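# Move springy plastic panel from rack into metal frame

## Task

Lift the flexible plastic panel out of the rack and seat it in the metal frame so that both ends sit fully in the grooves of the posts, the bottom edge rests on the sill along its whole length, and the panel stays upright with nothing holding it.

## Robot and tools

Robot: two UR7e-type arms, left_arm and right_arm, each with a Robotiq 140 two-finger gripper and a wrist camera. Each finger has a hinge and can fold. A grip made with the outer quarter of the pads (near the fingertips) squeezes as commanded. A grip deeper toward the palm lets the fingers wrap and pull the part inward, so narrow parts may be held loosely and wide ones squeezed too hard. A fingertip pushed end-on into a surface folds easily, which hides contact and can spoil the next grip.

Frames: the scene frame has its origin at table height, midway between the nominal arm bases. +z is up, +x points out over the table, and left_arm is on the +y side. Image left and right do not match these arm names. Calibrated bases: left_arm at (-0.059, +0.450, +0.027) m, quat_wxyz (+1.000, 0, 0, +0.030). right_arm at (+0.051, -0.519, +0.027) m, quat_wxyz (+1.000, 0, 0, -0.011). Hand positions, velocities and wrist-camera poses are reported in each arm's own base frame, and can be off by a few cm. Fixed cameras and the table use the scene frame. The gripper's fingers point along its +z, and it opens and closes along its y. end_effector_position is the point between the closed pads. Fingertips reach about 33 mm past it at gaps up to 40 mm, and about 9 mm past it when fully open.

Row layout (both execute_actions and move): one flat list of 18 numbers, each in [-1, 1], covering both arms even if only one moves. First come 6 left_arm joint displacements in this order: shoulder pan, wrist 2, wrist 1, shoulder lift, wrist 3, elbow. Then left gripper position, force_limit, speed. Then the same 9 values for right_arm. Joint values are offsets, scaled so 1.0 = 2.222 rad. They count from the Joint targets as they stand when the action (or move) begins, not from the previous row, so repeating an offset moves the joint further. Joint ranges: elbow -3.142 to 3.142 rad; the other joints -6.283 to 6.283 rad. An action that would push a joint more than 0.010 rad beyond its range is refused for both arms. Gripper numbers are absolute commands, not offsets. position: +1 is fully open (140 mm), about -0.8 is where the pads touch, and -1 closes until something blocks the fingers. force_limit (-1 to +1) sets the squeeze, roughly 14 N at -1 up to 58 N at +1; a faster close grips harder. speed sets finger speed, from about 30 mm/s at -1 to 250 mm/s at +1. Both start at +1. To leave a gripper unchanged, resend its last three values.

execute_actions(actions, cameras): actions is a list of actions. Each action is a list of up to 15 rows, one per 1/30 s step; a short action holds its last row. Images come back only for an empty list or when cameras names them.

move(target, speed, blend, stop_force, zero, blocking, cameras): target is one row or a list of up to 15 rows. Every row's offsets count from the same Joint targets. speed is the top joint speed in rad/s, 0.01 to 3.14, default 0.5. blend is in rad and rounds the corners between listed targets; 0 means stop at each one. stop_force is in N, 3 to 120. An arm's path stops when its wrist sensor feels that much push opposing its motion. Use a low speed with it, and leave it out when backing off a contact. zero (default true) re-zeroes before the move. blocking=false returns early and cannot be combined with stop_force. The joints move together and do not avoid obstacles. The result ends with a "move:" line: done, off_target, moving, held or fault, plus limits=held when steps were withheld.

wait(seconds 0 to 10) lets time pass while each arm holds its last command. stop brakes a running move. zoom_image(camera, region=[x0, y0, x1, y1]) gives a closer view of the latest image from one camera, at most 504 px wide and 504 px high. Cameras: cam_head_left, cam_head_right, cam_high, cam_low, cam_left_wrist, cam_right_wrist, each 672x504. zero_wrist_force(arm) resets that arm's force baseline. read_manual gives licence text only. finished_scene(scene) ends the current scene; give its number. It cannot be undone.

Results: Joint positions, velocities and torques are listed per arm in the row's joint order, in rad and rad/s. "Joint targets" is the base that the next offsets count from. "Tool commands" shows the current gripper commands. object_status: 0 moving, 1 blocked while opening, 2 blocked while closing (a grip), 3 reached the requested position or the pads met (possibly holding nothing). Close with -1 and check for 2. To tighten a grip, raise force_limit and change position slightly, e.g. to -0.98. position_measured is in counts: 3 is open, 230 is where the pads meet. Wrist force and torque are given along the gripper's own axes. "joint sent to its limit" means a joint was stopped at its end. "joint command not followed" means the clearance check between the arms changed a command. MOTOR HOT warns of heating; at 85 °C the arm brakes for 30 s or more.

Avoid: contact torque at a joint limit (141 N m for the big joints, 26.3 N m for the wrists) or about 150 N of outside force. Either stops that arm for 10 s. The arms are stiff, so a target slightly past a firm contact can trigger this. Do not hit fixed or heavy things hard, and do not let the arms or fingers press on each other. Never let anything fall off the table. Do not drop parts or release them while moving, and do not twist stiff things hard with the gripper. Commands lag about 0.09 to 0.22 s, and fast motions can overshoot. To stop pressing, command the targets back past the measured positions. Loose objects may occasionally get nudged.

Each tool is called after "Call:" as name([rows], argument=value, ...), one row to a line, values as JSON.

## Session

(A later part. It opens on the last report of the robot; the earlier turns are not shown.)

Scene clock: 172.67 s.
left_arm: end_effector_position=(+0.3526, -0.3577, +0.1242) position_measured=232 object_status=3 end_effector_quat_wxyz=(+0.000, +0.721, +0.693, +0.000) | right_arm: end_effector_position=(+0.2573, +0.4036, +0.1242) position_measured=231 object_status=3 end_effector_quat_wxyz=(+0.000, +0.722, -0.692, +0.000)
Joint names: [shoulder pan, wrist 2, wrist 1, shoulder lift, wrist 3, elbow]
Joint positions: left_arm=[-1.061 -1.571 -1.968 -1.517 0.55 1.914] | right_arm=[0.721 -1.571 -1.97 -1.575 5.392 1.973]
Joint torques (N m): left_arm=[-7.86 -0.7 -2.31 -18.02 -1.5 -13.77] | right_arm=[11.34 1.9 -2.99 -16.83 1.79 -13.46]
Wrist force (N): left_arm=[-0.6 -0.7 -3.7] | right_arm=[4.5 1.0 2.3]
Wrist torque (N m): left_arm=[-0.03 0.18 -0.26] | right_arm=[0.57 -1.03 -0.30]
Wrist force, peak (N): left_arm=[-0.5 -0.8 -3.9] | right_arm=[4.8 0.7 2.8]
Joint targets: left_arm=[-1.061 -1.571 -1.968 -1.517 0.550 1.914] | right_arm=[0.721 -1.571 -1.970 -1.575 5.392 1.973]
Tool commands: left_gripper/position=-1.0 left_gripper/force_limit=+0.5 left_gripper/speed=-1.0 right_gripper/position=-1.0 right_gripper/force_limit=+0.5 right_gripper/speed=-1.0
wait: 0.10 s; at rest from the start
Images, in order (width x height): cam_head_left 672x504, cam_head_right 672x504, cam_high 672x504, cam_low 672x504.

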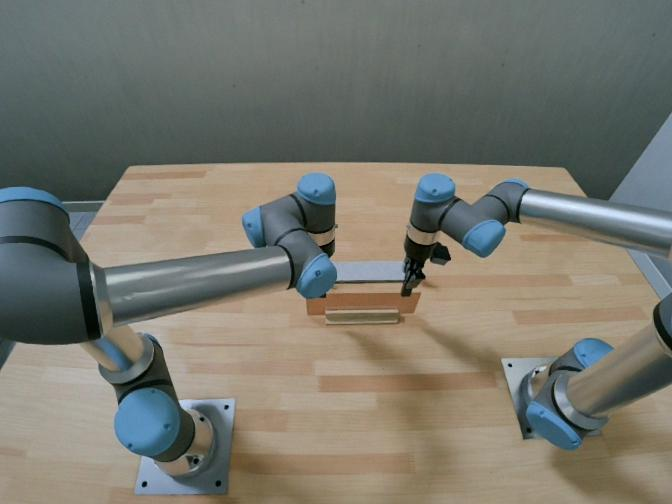

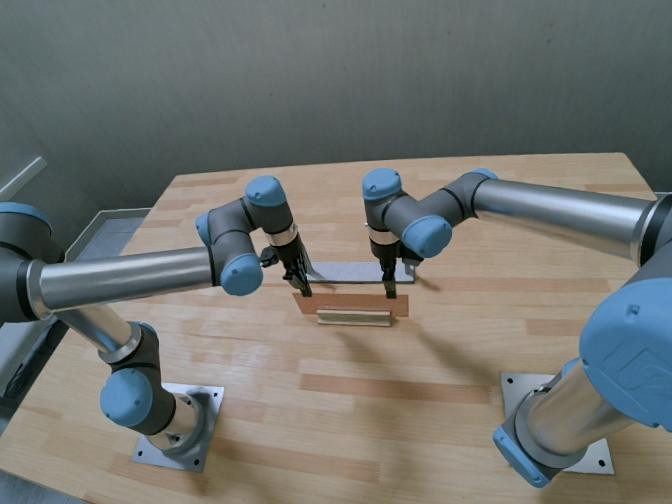

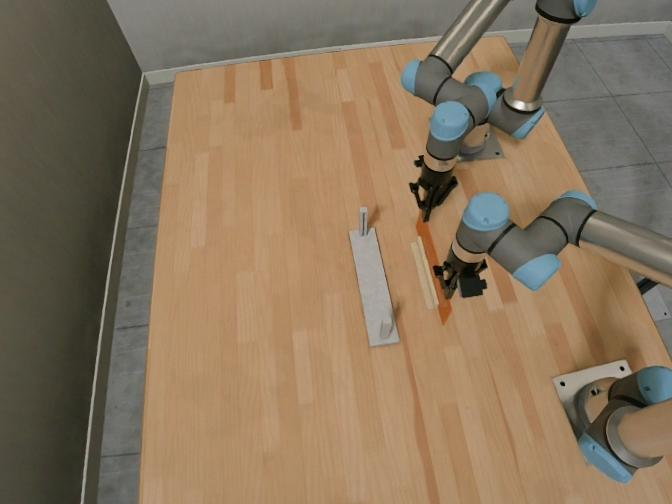

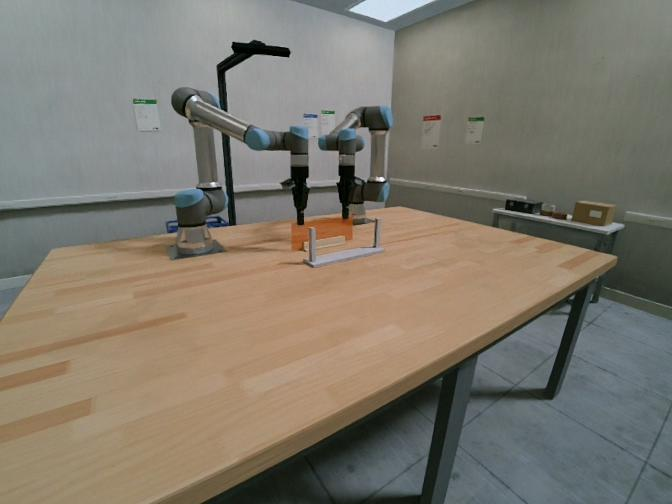

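Call:
move(target=[0,0,0.0602,-0.0180,0,-0.0423,-1,0.5,-1,0,0,0.0617,-0.0180,0,-0.0434,-1,0.5,-1], speed=0.12, cameras=["cam_left_wrist", "cam_right_wrist", "cam_low", "cam_head_right"])

Call:
zoom_image(camera="cam_low", region=[270, 170, 410, 280])

Scene clock: 180.97 s.
left_arm: end_effector_position=(+0.3526, -0.3578, +0.1743) position_measured=232 object_status=3 end_effector_quat_wxyz=(+0.000, +0.721, +0.693, +0.000) | right_arm: end_effector_position=(+0.2575, +0.4037, +0.1741) position_measured=231 object_status=3 end_effector_quat_wxyz=(+0.000, +0.722, -0.692, +0.000)
Joint names: [shoulder pan, wrist 2, wrist 1, shoulder lift, wrist 3, elbow]
Joint positions: left_arm=[-1.061 -1.571 -1.835 -1.557 0.55 1.82] | right_arm=[0.721 -1.571 -1.834 -1.615 5.392 1.877]
Joint torques (N m): left_arm=[-5.96 -0.29 -1.48 -39.89 -1.52 -37.15] | right_arm=[10.99 1.14 -1.65 -28.84 1.84 -38.85]
Wrist force (N): left_arm=[-0.4 -0.9 -1.8] | right_arm=[5.0 0.7 3.7]
Wrist torque (N m): left_arm=[0.00 0.22 -0.25] | right_arm=[0.44 -1.00 -0.30]
Wrist force, peak (N): left_arm=[5.2 -0.9 -2.2] | right_arm=[9.5 1.1 3.8]
Joint targets: left_arm=[-1.061 -1.571 -1.834 -1.557 0.550 1.820] | right_arm=[0.721 -1.571 -1.833 -1.615 5.392 1.877]
move: done
Images, in order (width x height): cam_head_right 672x504, cam_low 672x504, cam_left_wrist 672x504, cam_right_wrist 672x504.

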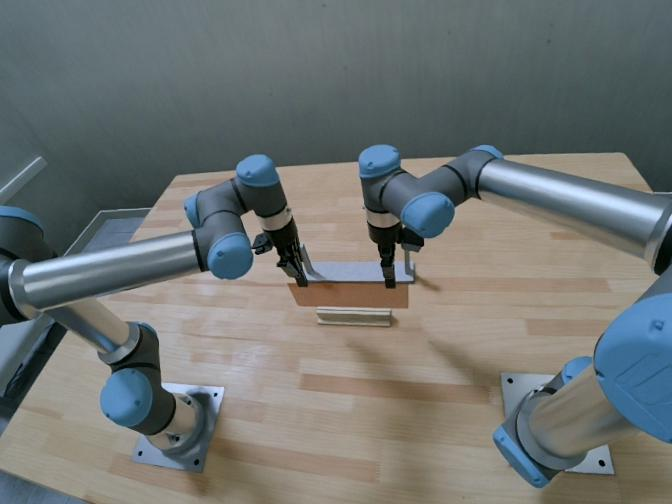

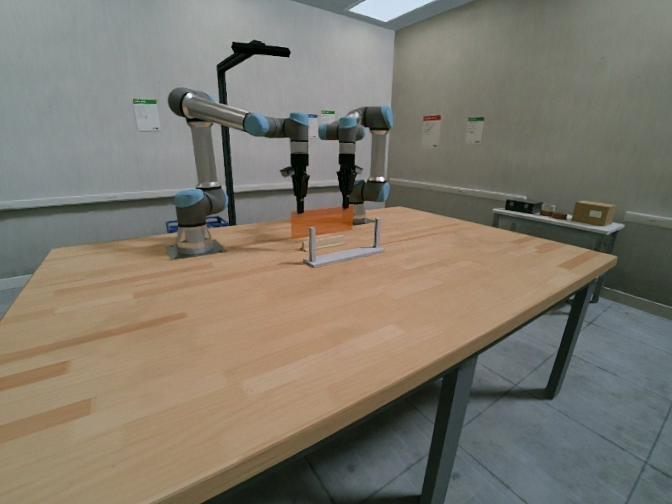

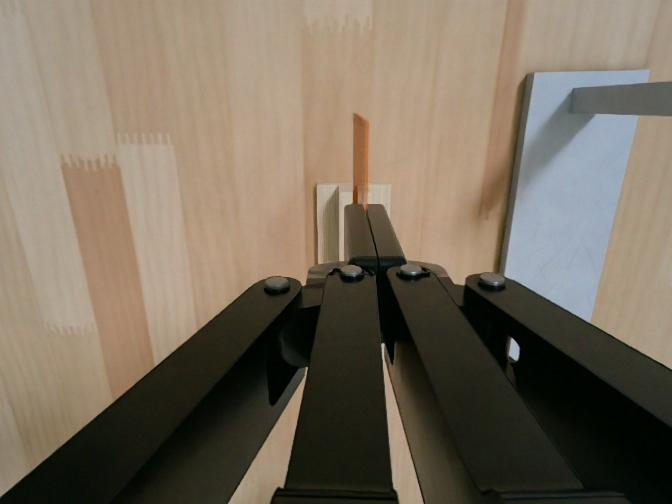

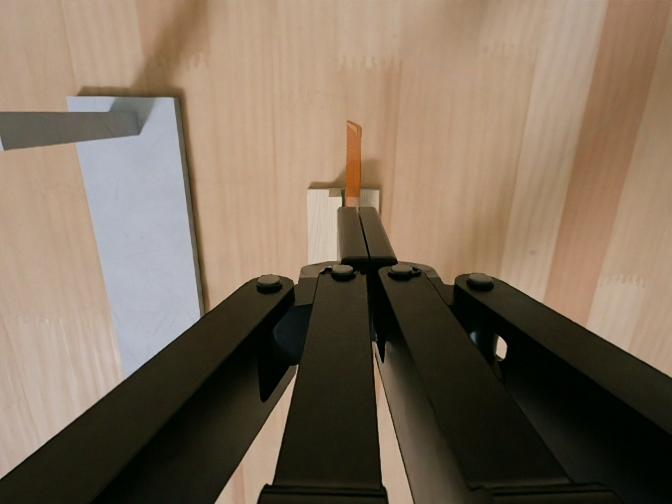

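Scaled by 3.600 from the camera's 672x504 image, which has a finer 960x720 frame.

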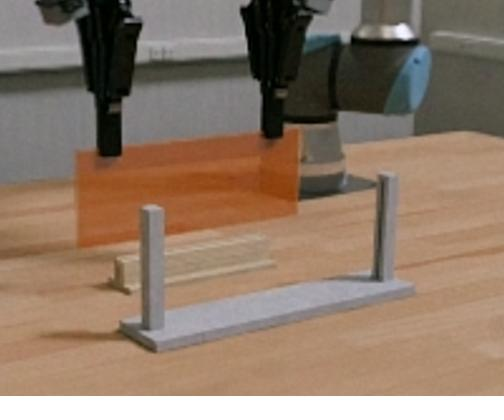

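Call:
move(target=[0.03374,0,0.0020,0.03436,0.14506,-0.03639,-1,0.5,-1,-0.02225,0,-0.0002,0.03335,-0.13491,-0.03311,-1,0.5,-1], speed=0.2, cameras=["cam_left_wrist", "cam_right_wrist", "cam_low", "cam_high"])

Call:
zoom_image(camera="cam_low", region=[270, 170, 410, 280])

Call:
zoom_image(camera="cam_high", region=[340, 180, 500, 350])

Scene clock: 213.87 s.
left_arm: end_effector_position=(+0.3965, -0.3578, +0.1745) position_measured=232 object_status=3 end_effector_quat_wxyz=(+0.000, +0.801, +0.599, +0.000) | right_arm: end_effector_position=(+0.3016, +0.4100, +0.1743) position_measured=231 object_status=3 end_effector_quat_wxyz=(+0.000, +0.802, -0.597, +0.000)
Joint names: [shoulder pan, wrist 2, wrist 1, shoulder lift, wrist 3, elbow]
Joint positions: left_arm=[-0.986 -1.571 -1.83 -1.481 0.872 1.739] | right_arm=[0.671 -1.571 -1.834 -1.541 5.092 1.804]
Joint torques (N m): left_arm=[9.71 0.56 -1.97 -19.61 1.35 -36.48] | right_arm=[-9.56 0.98 -5.26 -18.44 -1.78 -39.88]
Wrist force (N): left_arm=[1.2 -1.7 -2.0] | right_arm=[5.8 1.3 3.4]
Wrist torque (N m): left_arm=[-0.06 0.21 -0.39] | right_arm=[0.44 -0.89 -0.02]
Wrist force, peak (N): left_arm=[7.9 -1.8 -2.2] | right_arm=[11.3 1.7 3.9]
Joint targets: left_arm=[-0.986 -1.571 -1.830 -1.481 0.872 1.739] | right_arm=[0.671 -1.571 -1.834 -1.541 5.092 1.803]
move: done
Images, in order (width x height): cam_high 672x504, cam_low 672x504, cam_left_wrist 672x504, cam_right_wrist 672x504.

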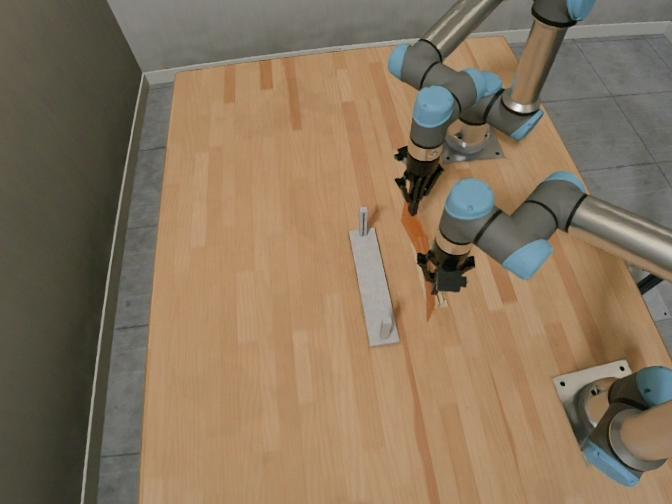

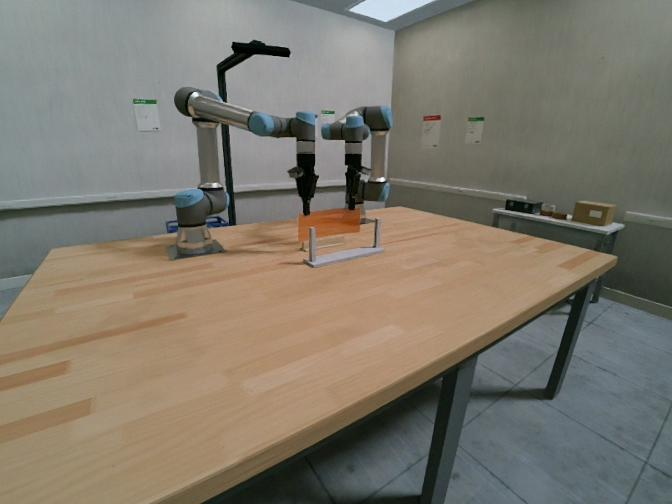

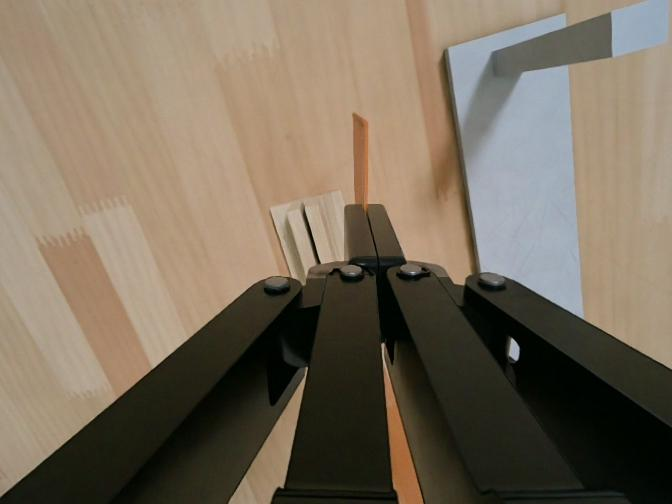

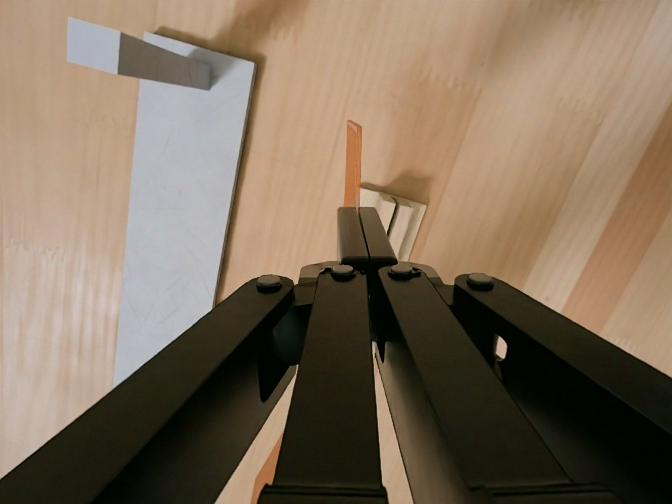

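Scaled by 3.600 from the camera's 672x504 image, which has a finer 960x720 frame.

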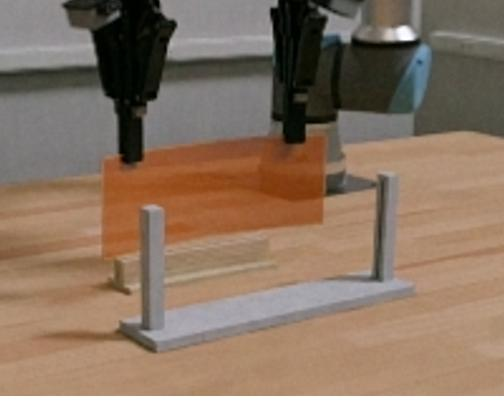

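Scaled by 2.965 from the camera's 672x504 image, which has a finer 960x720 frame.

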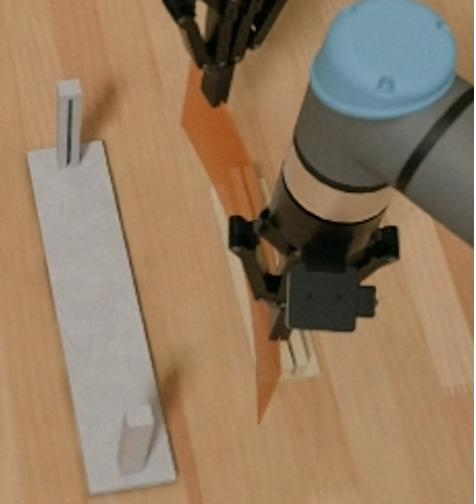

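Call:
move(target=[0.02810,0,-0.03199,0.04825,0.14061,-0.01626,-1,0.5,-1,-0.01858,0,-0.03570,0.04587,-0.13109,-0.01017,-1,0.5,-1], speed=0.2, cameras=["cam_left_wrist", "cam_right_wrist", "cam_low", "cam_high"])

Call:
zoom_image(camera="cam_low", region=[270, 170, 410, 280])

Call:
zoom_image(camera="cam_high", region=[340, 180, 500, 350])

Scene clock: 223.03 s.
left_arm: end_effector_position=(+0.4404, -0.3618, +0.1413) position_measured=232 object_status=3 end_effector_quat_wxyz=(+0.000, +0.869, +0.494, +0.000) | right_arm: end_effector_position=(+0.3457, +0.4172, +0.1411) position_measured=231 object_status=3 end_effector_quat_wxyz=(+0.000, +0.870, -0.492, +0.000)
Joint names: [shoulder pan, wrist 2, wrist 1, shoulder lift, wrist 3, elbow]
Joint positions: left_arm=[-0.923 -1.571 -1.901 -1.374 1.185 1.703] | right_arm=[0.63 -1.571 -1.913 -1.439 4.801 1.781]
Joint torques (N m): left_arm=[9.74 0.42 -4.31 -24.54 1.77 -37.33] | right_arm=[-8.76 1.26 -5.4 -23.73 -2.23 -38.95]
Wrist force (N): left_arm=[1.0 -2.2 -2.0] | right_arm=[5.8 1.7 3.8]
Wrist torque (N m): left_arm=[-0.08 0.25 -0.52] | right_arm=[0.38 -0.89 0.10]
Wrist force, peak (N): left_arm=[5.7 -3.2 -2.2] | right_arm=[9.8 2.8 3.8]
Joint targets: left_arm=[-0.923 -1.571 -1.901 -1.374 1.185 1.703] | right_arm=[0.630 -1.571 -1.913 -1.439 4.801 1.781]
move: done
Images, in order (width x height): cam_high 672x504, cam_low 672x504, cam_left_wrist 672x504, cam_right_wrist 672x504.

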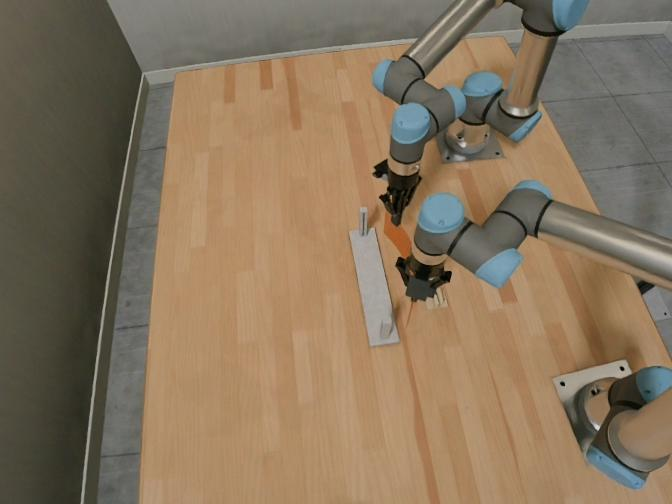

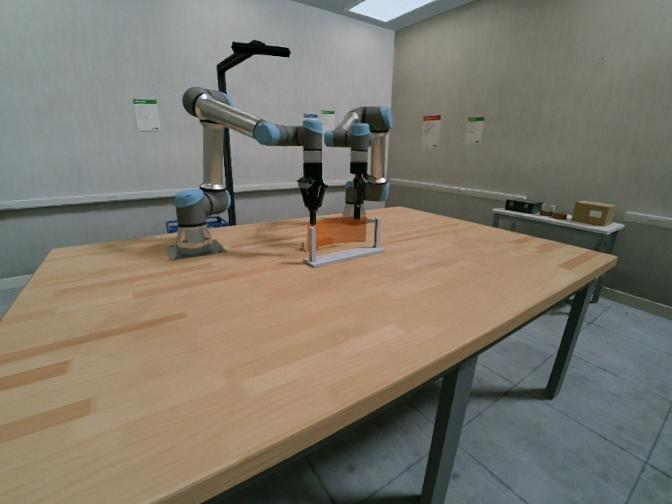

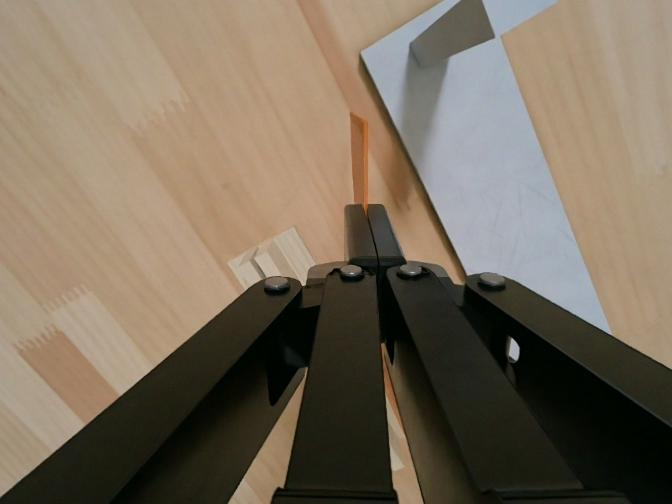

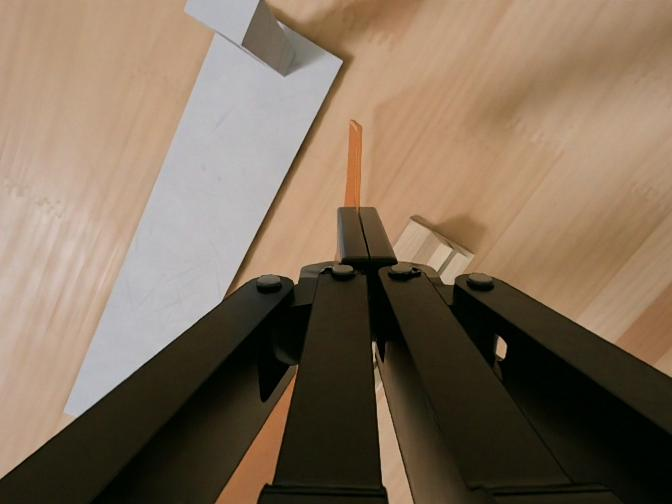

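Scaled by 3.600 from the camera's 672x504 image, which has a finer 960x720 frame.

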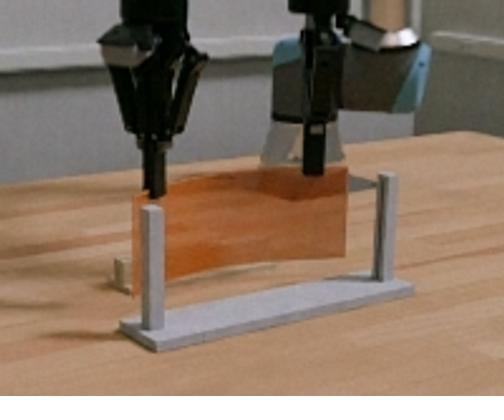

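Scaled by 2.965 from the camera's 672x504 image, which has a finer 960x720 frame.

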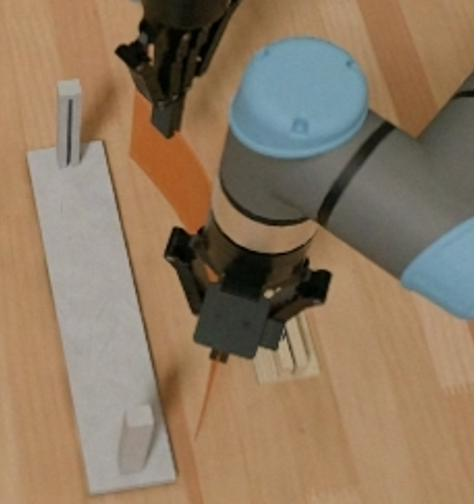

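Call:
zoom_image(camera="cam_left_wrist", region=[340, 0, 570, 130])

Call:
zoom_image(camera="cam_right_wrist", region=[170, 0, 400, 140])

Scaled by 2.191 from the camera's 672x504 image, which has a finer 960x720 frame.

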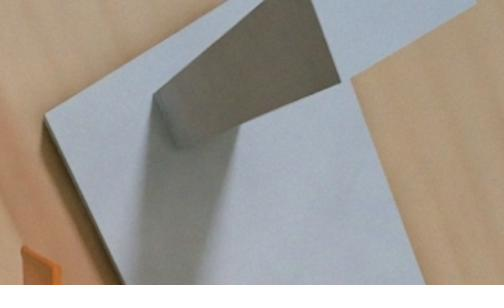

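Scaled by 2.191 from the camera's 672x504 image, which has a finer 960x720 frame.

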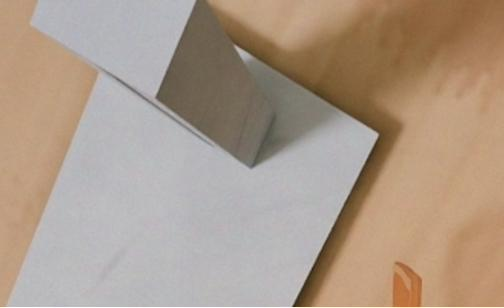

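Call:
move(target=[0.03286,0,0.00340,0.05350,0.05536,-0.05690,-1,0.5,-1,-0.02499,0,-0.00270,0.04544,-0.04749,-0.04275,-1,0.5,-1], speed=0.1, stop_force=10, cameras=["cam_left_wrist", "cam_right_wrist", "cam_low", "cam_high"])

Call:
zoom_image(camera="cam_low", region=[280, 190, 400, 280])

Call:
zoom_image(camera="cam_left_wrist", region=[290, 50, 460, 220])

Call:
zoom_image(camera="cam_right_wrist", region=[240, 50, 410, 220])

Scene clock: 270.37 s.
left_arm: end_effector_position=(+0.4985, -0.3662, +0.1313) position_measured=232 object_status=3 end_effector_quat_wxyz=(+0.000, +0.882, +0.472, +0.000) | right_arm: end_effector_position=(+0.4031, +0.4198, +0.1311) position_measured=231 object_status=3 end_effector_quat_wxyz=(+0.000, +0.883, -0.470, +0.000)
Joint names: [shoulder pan, wrist 2, wrist 1, shoulder lift, wrist 3, elbow]
Joint positions: left_arm=[-0.85 -1.571 -1.894 -1.255 1.308 1.577] | right_arm=[0.574 -1.571 -1.919 -1.338 4.695 1.686]
Joint torques (N m): left_arm=[10.04 0.58 -1.92 -29.66 1.69 -36.95] | right_arm=[-8.74 -1.01 -5.46 -28.09 -2.01 -39.03]
Wrist force (N): left_arm=[1.1 -2.2 -1.7] | right_arm=[6.0 1.7 4.0]
Wrist torque (N m): left_arm=[-0.02 0.25 -0.57] | right_arm=[0.32 -0.85 0.11]
Wrist force, peak (N): left_arm=[3.8 -3.8 -2.0] | right_arm=[8.2 3.0 3.9]
Joint targets: left_arm=[-0.850 -1.571 -1.894 -1.255 1.308 1.577] | right_arm=[0.574 -1.571 -1.919 -1.338 4.695 1.686]
move: done
Images, in order (width x height): cam_high 672x504, cam_low 672x504, cam_left_wrist 672x504, cam_right_wrist 672x504.

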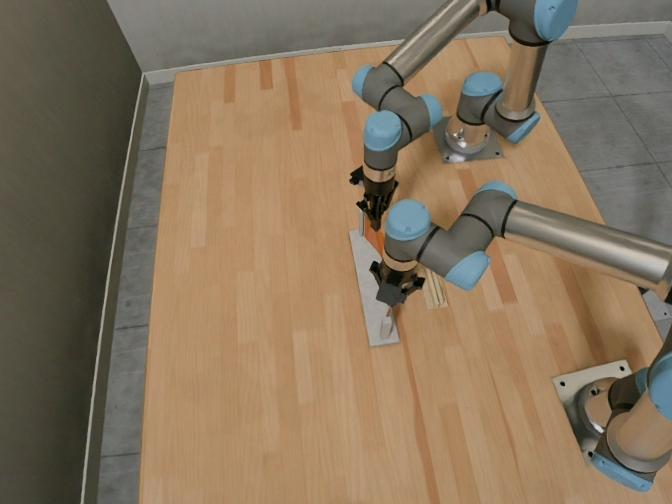

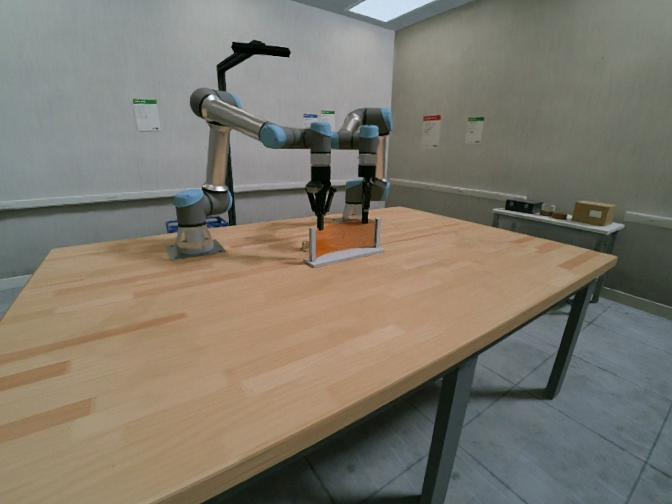

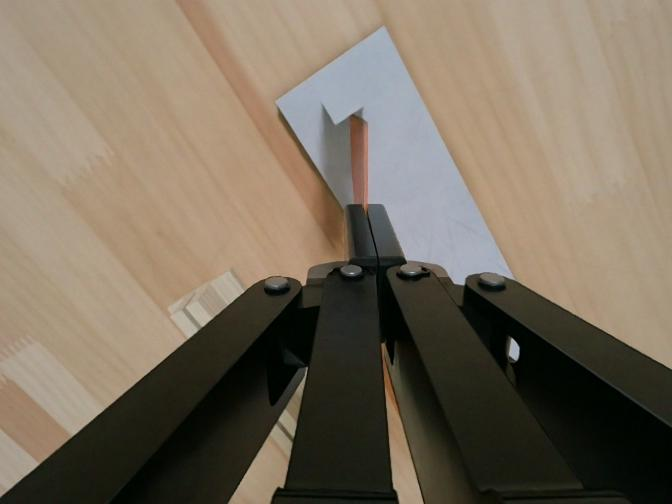

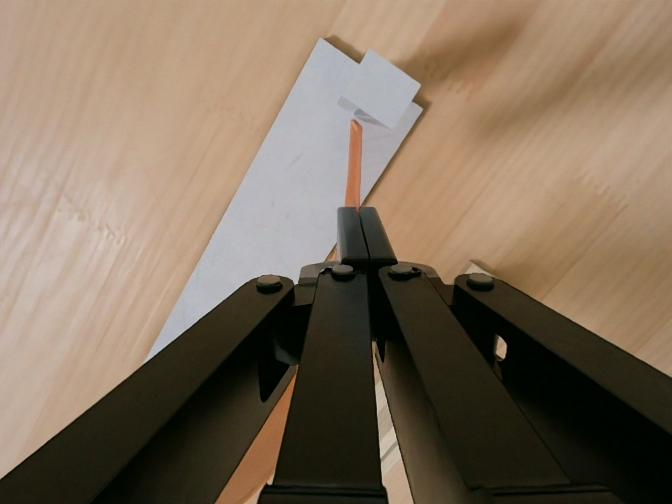

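Scaled by 4.200 from the camera's 672x504 image, which has a finer 960x720 frame.

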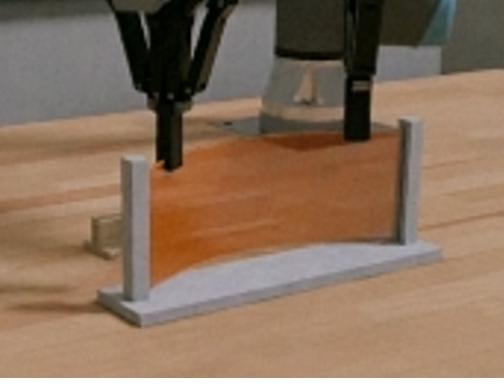

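Scaled by 2.965 from the camera's 672x504 image, which has a finer 960x720 frame.

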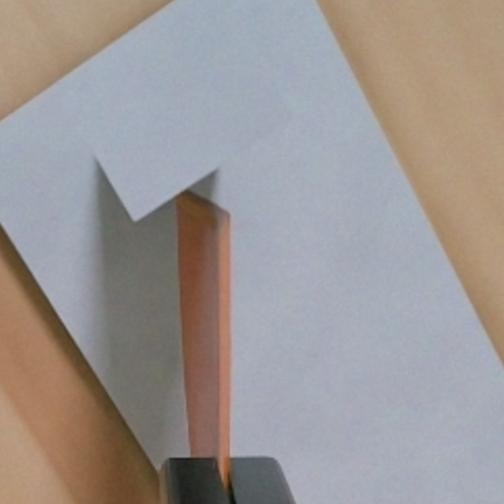

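Scaled by 2.965 from the camera's 672x504 image, which has a finer 960x720 frame.

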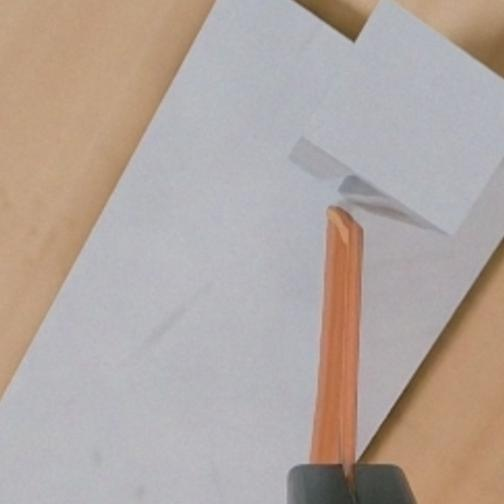

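Call:
zoom_image(camera="cam_right_wrist", region=[330, 85, 400, 145])

Call:
zoom_image(camera="cam_left_wrist", region=[315, 85, 385, 145])

Call:
zoom_image(camera="cam_low", region=[345, 205, 395, 260])

Call:
zoom_image(camera="cam_low", region=[295, 215, 345, 270])

Scaled by 7.200 from the camera's 672x504 image, which has a finer 960x720 frame.

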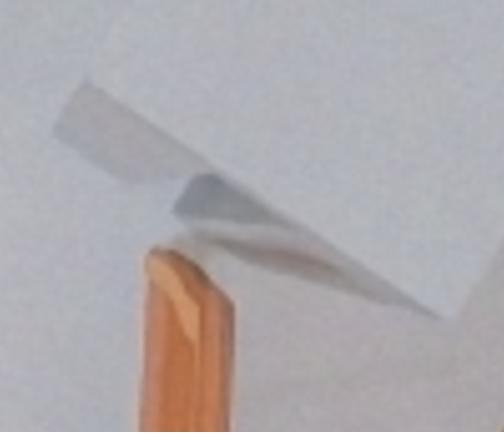

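Scaled by 7.200 from the camera's 672x504 image, which has a finer 960x720 frame.

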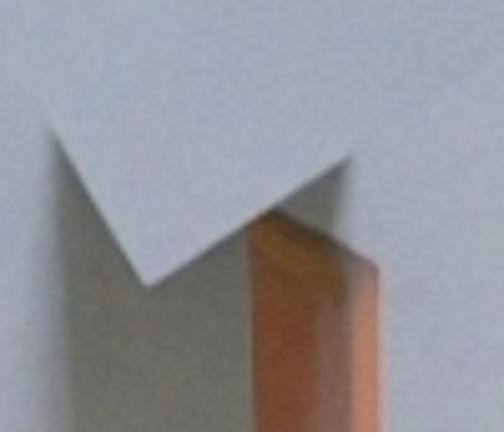

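Scaled by 9.164 from the camera's 672x504 image, which has a finer 960x720 frame.

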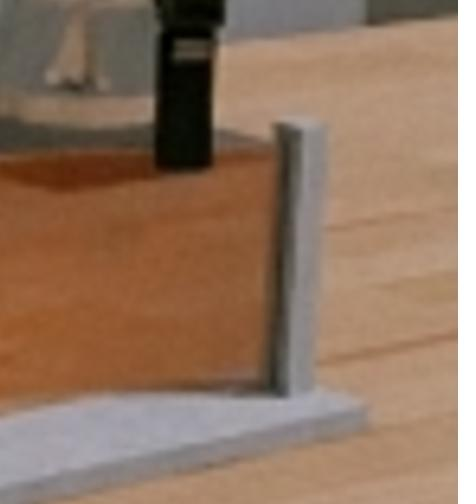

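Scaled by 9.164 from the camera's 672x504 image, which has a finer 960x720 frame.

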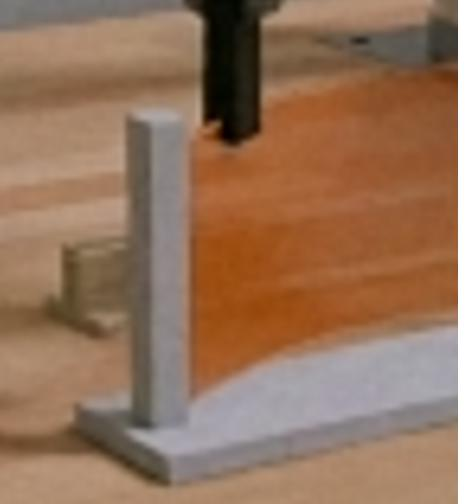

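Call:
move(target=[0.00162,0,0.00090,0.00255,0.00162,-0.00346,-1,0.5,-1,-0.00121,0,0.00059,0.00223,-0.00121,-0.00283,-1,0.5,-1], speed=0.05)

Call:
move(target=[0,0,-0.01302,0.00415,0,0.00887,-1,0.5,-1,0,0,-0.01348,0.00455,0,0.00893,-1,0.5,-1], speed=0.015, stop_force=3.5, cameras=["cam_left_wrist", "cam_right_wrist", "cam_low"])

Call:
zoom_image(camera="cam_low", region=[280, 190, 400, 280])

Call:
zoom_image(camera="cam_right_wrist", region=[330, 85, 400, 145])

Call:
zoom_image(camera="cam_left_wrist", region=[315, 85, 385, 145])

Scene clock: 327.20 s.
left_arm: end_effector_position=(+0.5014, -0.3663, +0.1313) position_measured=232 object_status=3 end_effector_quat_wxyz=(+0.000, +0.882, +0.472, +0.000) | right_arm: end_effector_position=(+0.4060, +0.4199, +0.1311) position_measured=231 object_status=3 end_effector_quat_wxyz=(+0.000, +0.883, -0.470, +0.000)
Joint names: [shoulder pan, wrist 2, wrist 1, shoulder lift, wrist 3, elbow]
Joint positions: left_arm=[-0.847 -1.571 -1.892 -1.249 1.311 1.569] | right_arm=[0.572 -1.571 -1.918 -1.333 4.693 1.68]
Joint torques (N m): left_arm=[9.74 0.41 -2.01 -30.23 1.64 -36.83] | right_arm=[-8.7 -1.14 -1.97 -27.61 -1.87 -38.61]
Wrist force (N): left_arm=[0.8 -2.6 -1.9] | right_arm=[5.9 1.6 3.5]
Wrist torque (N m): left_arm=[-0.08 0.34 -0.57] | right_arm=[0.31 -0.84 0.12]
Wrist force, peak (N): left_arm=[1.1 -2.6 -2.1] | right_arm=[6.1 1.7 4.1]
Joint targets: left_arm=[-0.847 -1.571 -1.892 -1.249 1.312 1.569] | right_arm=[0.572 -1.571 -1.918 -1.333 4.693 1.680]
move: done

Scene clock: 329.10 s.
left_arm: end_effector_position=(+0.5016, -0.3663, +0.1284) position_measured=232 object_status=3 end_effector_quat_wxyz=(+0.000, +0.882, +0.472, +0.000) | right_arm: end_effector_position=(+0.4062, +0.4200, +0.1284) position_measured=231 object_status=3 end_effector_quat_wxyz=(+0.000, +0.883, -0.470, +0.000)
Joint names: [shoulder pan, wrist 2, wrist 1, shoulder lift, wrist 3, elbow]
Joint positions: left_arm=[-0.847 -1.571 -1.898 -1.247 1.312 1.574] | right_arm=[0.572 -1.571 -1.924 -1.331 4.693 1.684]
Joint torques (N m): left_arm=[7.22 0.49 -1.75 -52.12 1.69 -35.47] | right_arm=[-7.08 -1.11 -1.66 -38.91 -2.08 -37.03]
Wrist force (N): left_arm=[2.3 -2.4 -5.3] | right_arm=[6.6 1.8 -0.5]
Wrist torque (N m): left_arm=[0.00 0.22 -0.57] | right_arm=[0.30 -0.88 0.11]
Wrist force, peak (N): left_arm=[2.5 -2.5 -8.2] | right_arm=[6.3 1.8 4.1]
Joint targets: left_arm=[-0.847 -1.571 -1.898 -1.247 1.312 1.574] | right_arm=[0.572 -1.571 -1.924 -1.331 4.693 1.684]
move: contact (left_arm, right_arm); left_arm: the wrist 1 is farthest, 0.022 rad from its target; right_arm: the wrist 1 is farthest, 0.024 rad from its target
Images, in order (width x height): cam_low 672x504, cam_left_wrist 672x504, cam_right_wrist 672x504.

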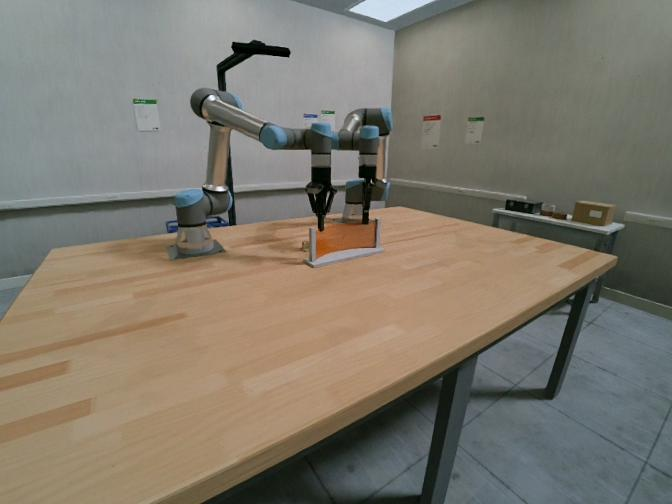

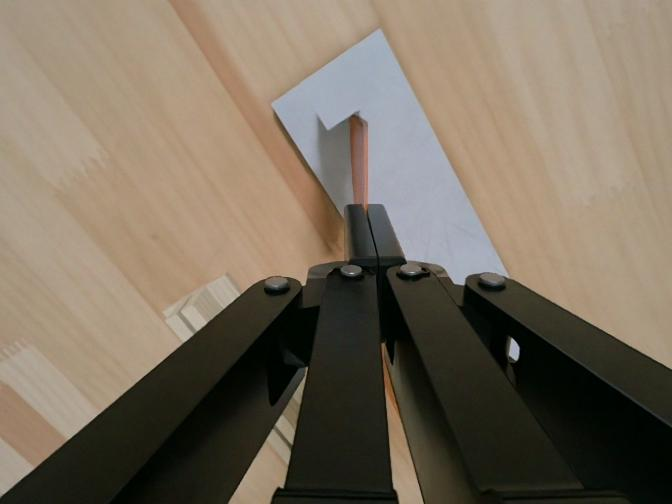

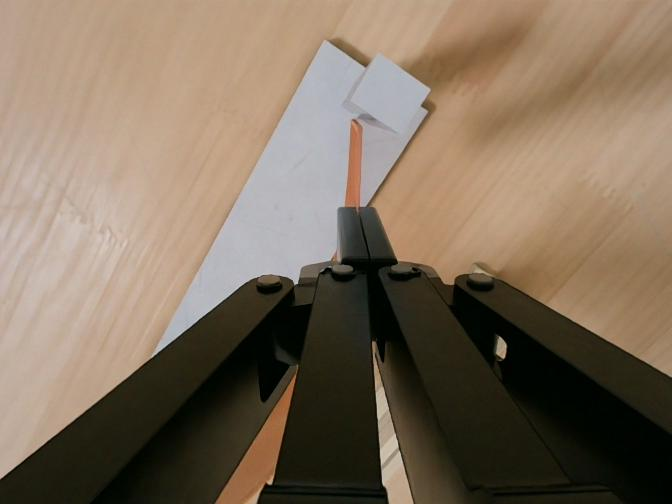

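Scaled by 4.200 from the camera's 672x504 image, which has a finer 960x720 frame.

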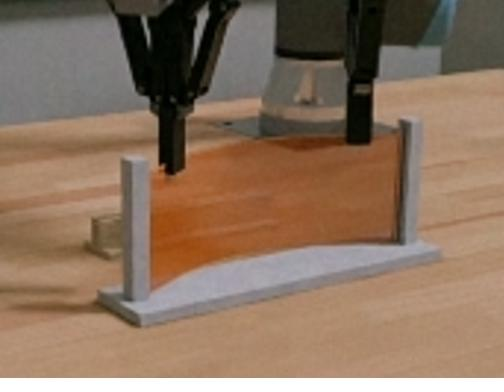

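Scaled by 7.200 from the camera's 672x504 image, which has a finer 960x720 frame.

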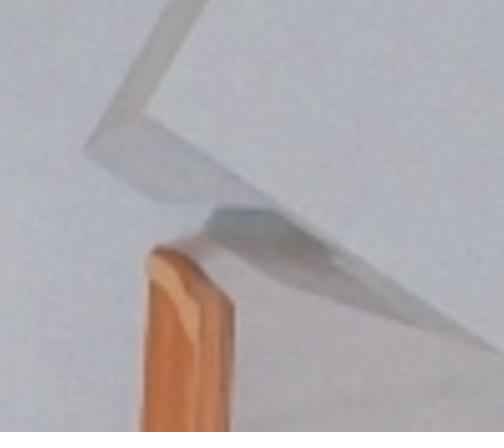

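Scaled by 7.200 from the camera's 672x504 image, which has a finer 960x720 frame.

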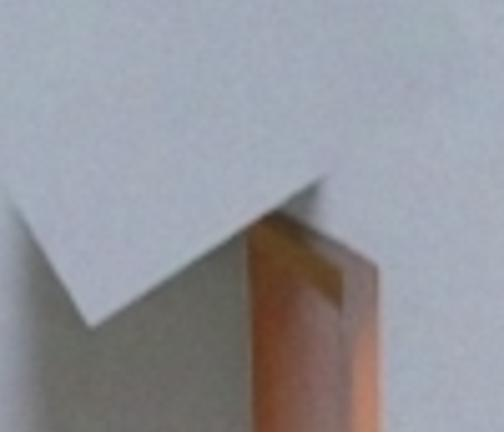

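Call:
move(target=[0.00434,0,0.00316,0.00323,-0.06318,-0.00631,-1,0.5,-1,-0.00424,0,0.00224,0.00215,0.06327,-0.00429,-1,0.5,-1], speed=0.1, cameras=["cam_left_wrist", "cam_right_wrist", "cam_low"])

Call:
zoom_image(camera="cam_right_wrist", region=[330, 85, 400, 145])

Call:
zoom_image(camera="cam_left_wrist", region=[315, 85, 385, 145])

Call:
zoom_image(camera="cam_low", region=[280, 200, 400, 280])

Scene clock: 349.10 s.
left_arm: end_effector_position=(+0.5075, -0.3642, +0.1300) position_measured=232 object_status=3 end_effector_quat_wxyz=(+0.000, +0.844, +0.537, +0.000) | right_arm: end_effector_position=(+0.4122, +0.4175, +0.1296) position_measured=231 object_status=3 end_effector_quat_wxyz=(+0.000, +0.845, -0.535, +0.000)
Joint names: [shoulder pan, wrist 2, wrist 1, shoulder lift, wrist 3, elbow]
Joint positions: left_arm=[-0.837 -1.571 -1.891 -1.24 1.171 1.56] | right_arm=[0.562 -1.571 -1.919 -1.326 4.833 1.674]
Joint torques (N m): left_arm=[9.21 0.53 -2.37 -30.96 -1.49 -37.03] | right_arm=[-7.9 -1.09 -2.22 -28.18 1.92 -39.12]
Wrist force (N): left_arm=[2.9 -2.7 -2.1] | right_arm=[7.5 2.0 3.7]
Wrist torque (N m): left_arm=[-0.07 0.26 -0.36] | right_arm=[0.33 -0.84 -0.13]
Wrist force, peak (N): left_arm=[2.5 -2.8 -5.9] | right_arm=[7.5 2.0 4.2]
Joint targets: left_arm=[-0.837 -1.571 -1.891 -1.240 1.171 1.560] | right_arm=[0.562 -1.571 -1.919 -1.326 4.833 1.674]
move: done
Images, in order (width x height): cam_low 672x504, cam_left_wrist 672x504, cam_right_wrist 672x504.

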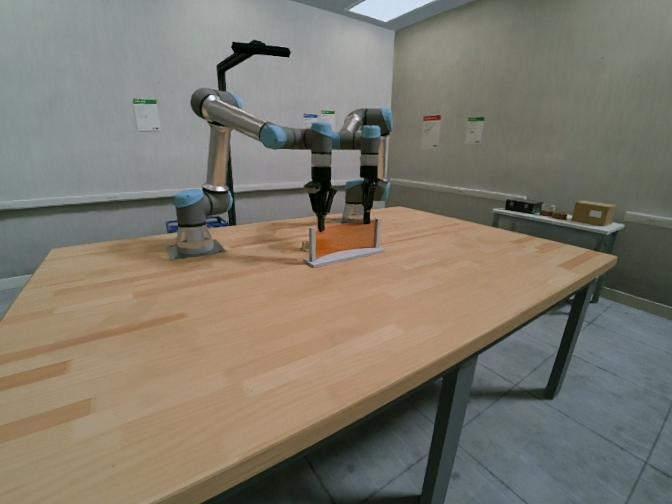

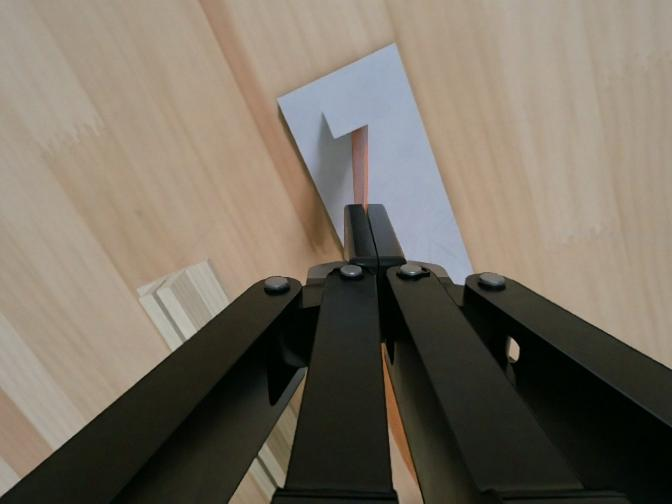

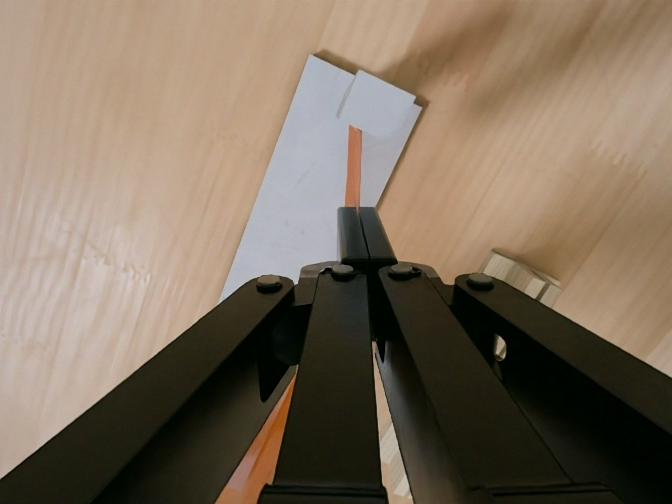

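Scaled by 7.200 from the camera's 672x504 image, which has a finer 960x720 frame.

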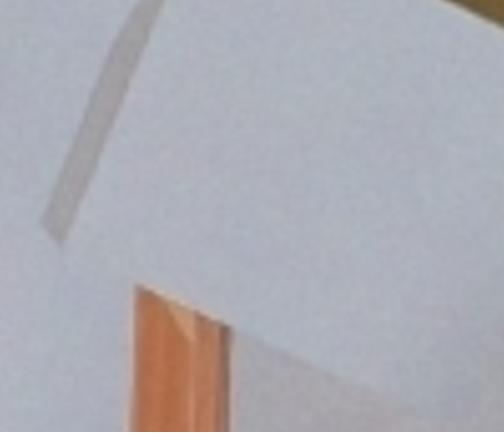

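Scaled by 7.200 from the camera's 672x504 image, which has a finer 960x720 frame.

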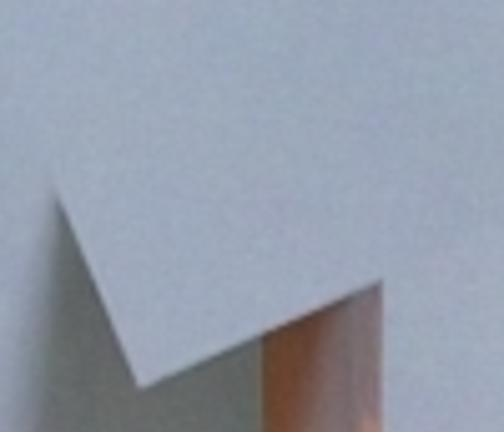

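Scaled by 4.200 from the camera's 672x504 image, which has a finer 960x720 frame.

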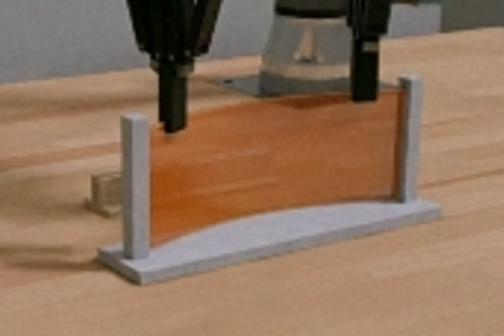

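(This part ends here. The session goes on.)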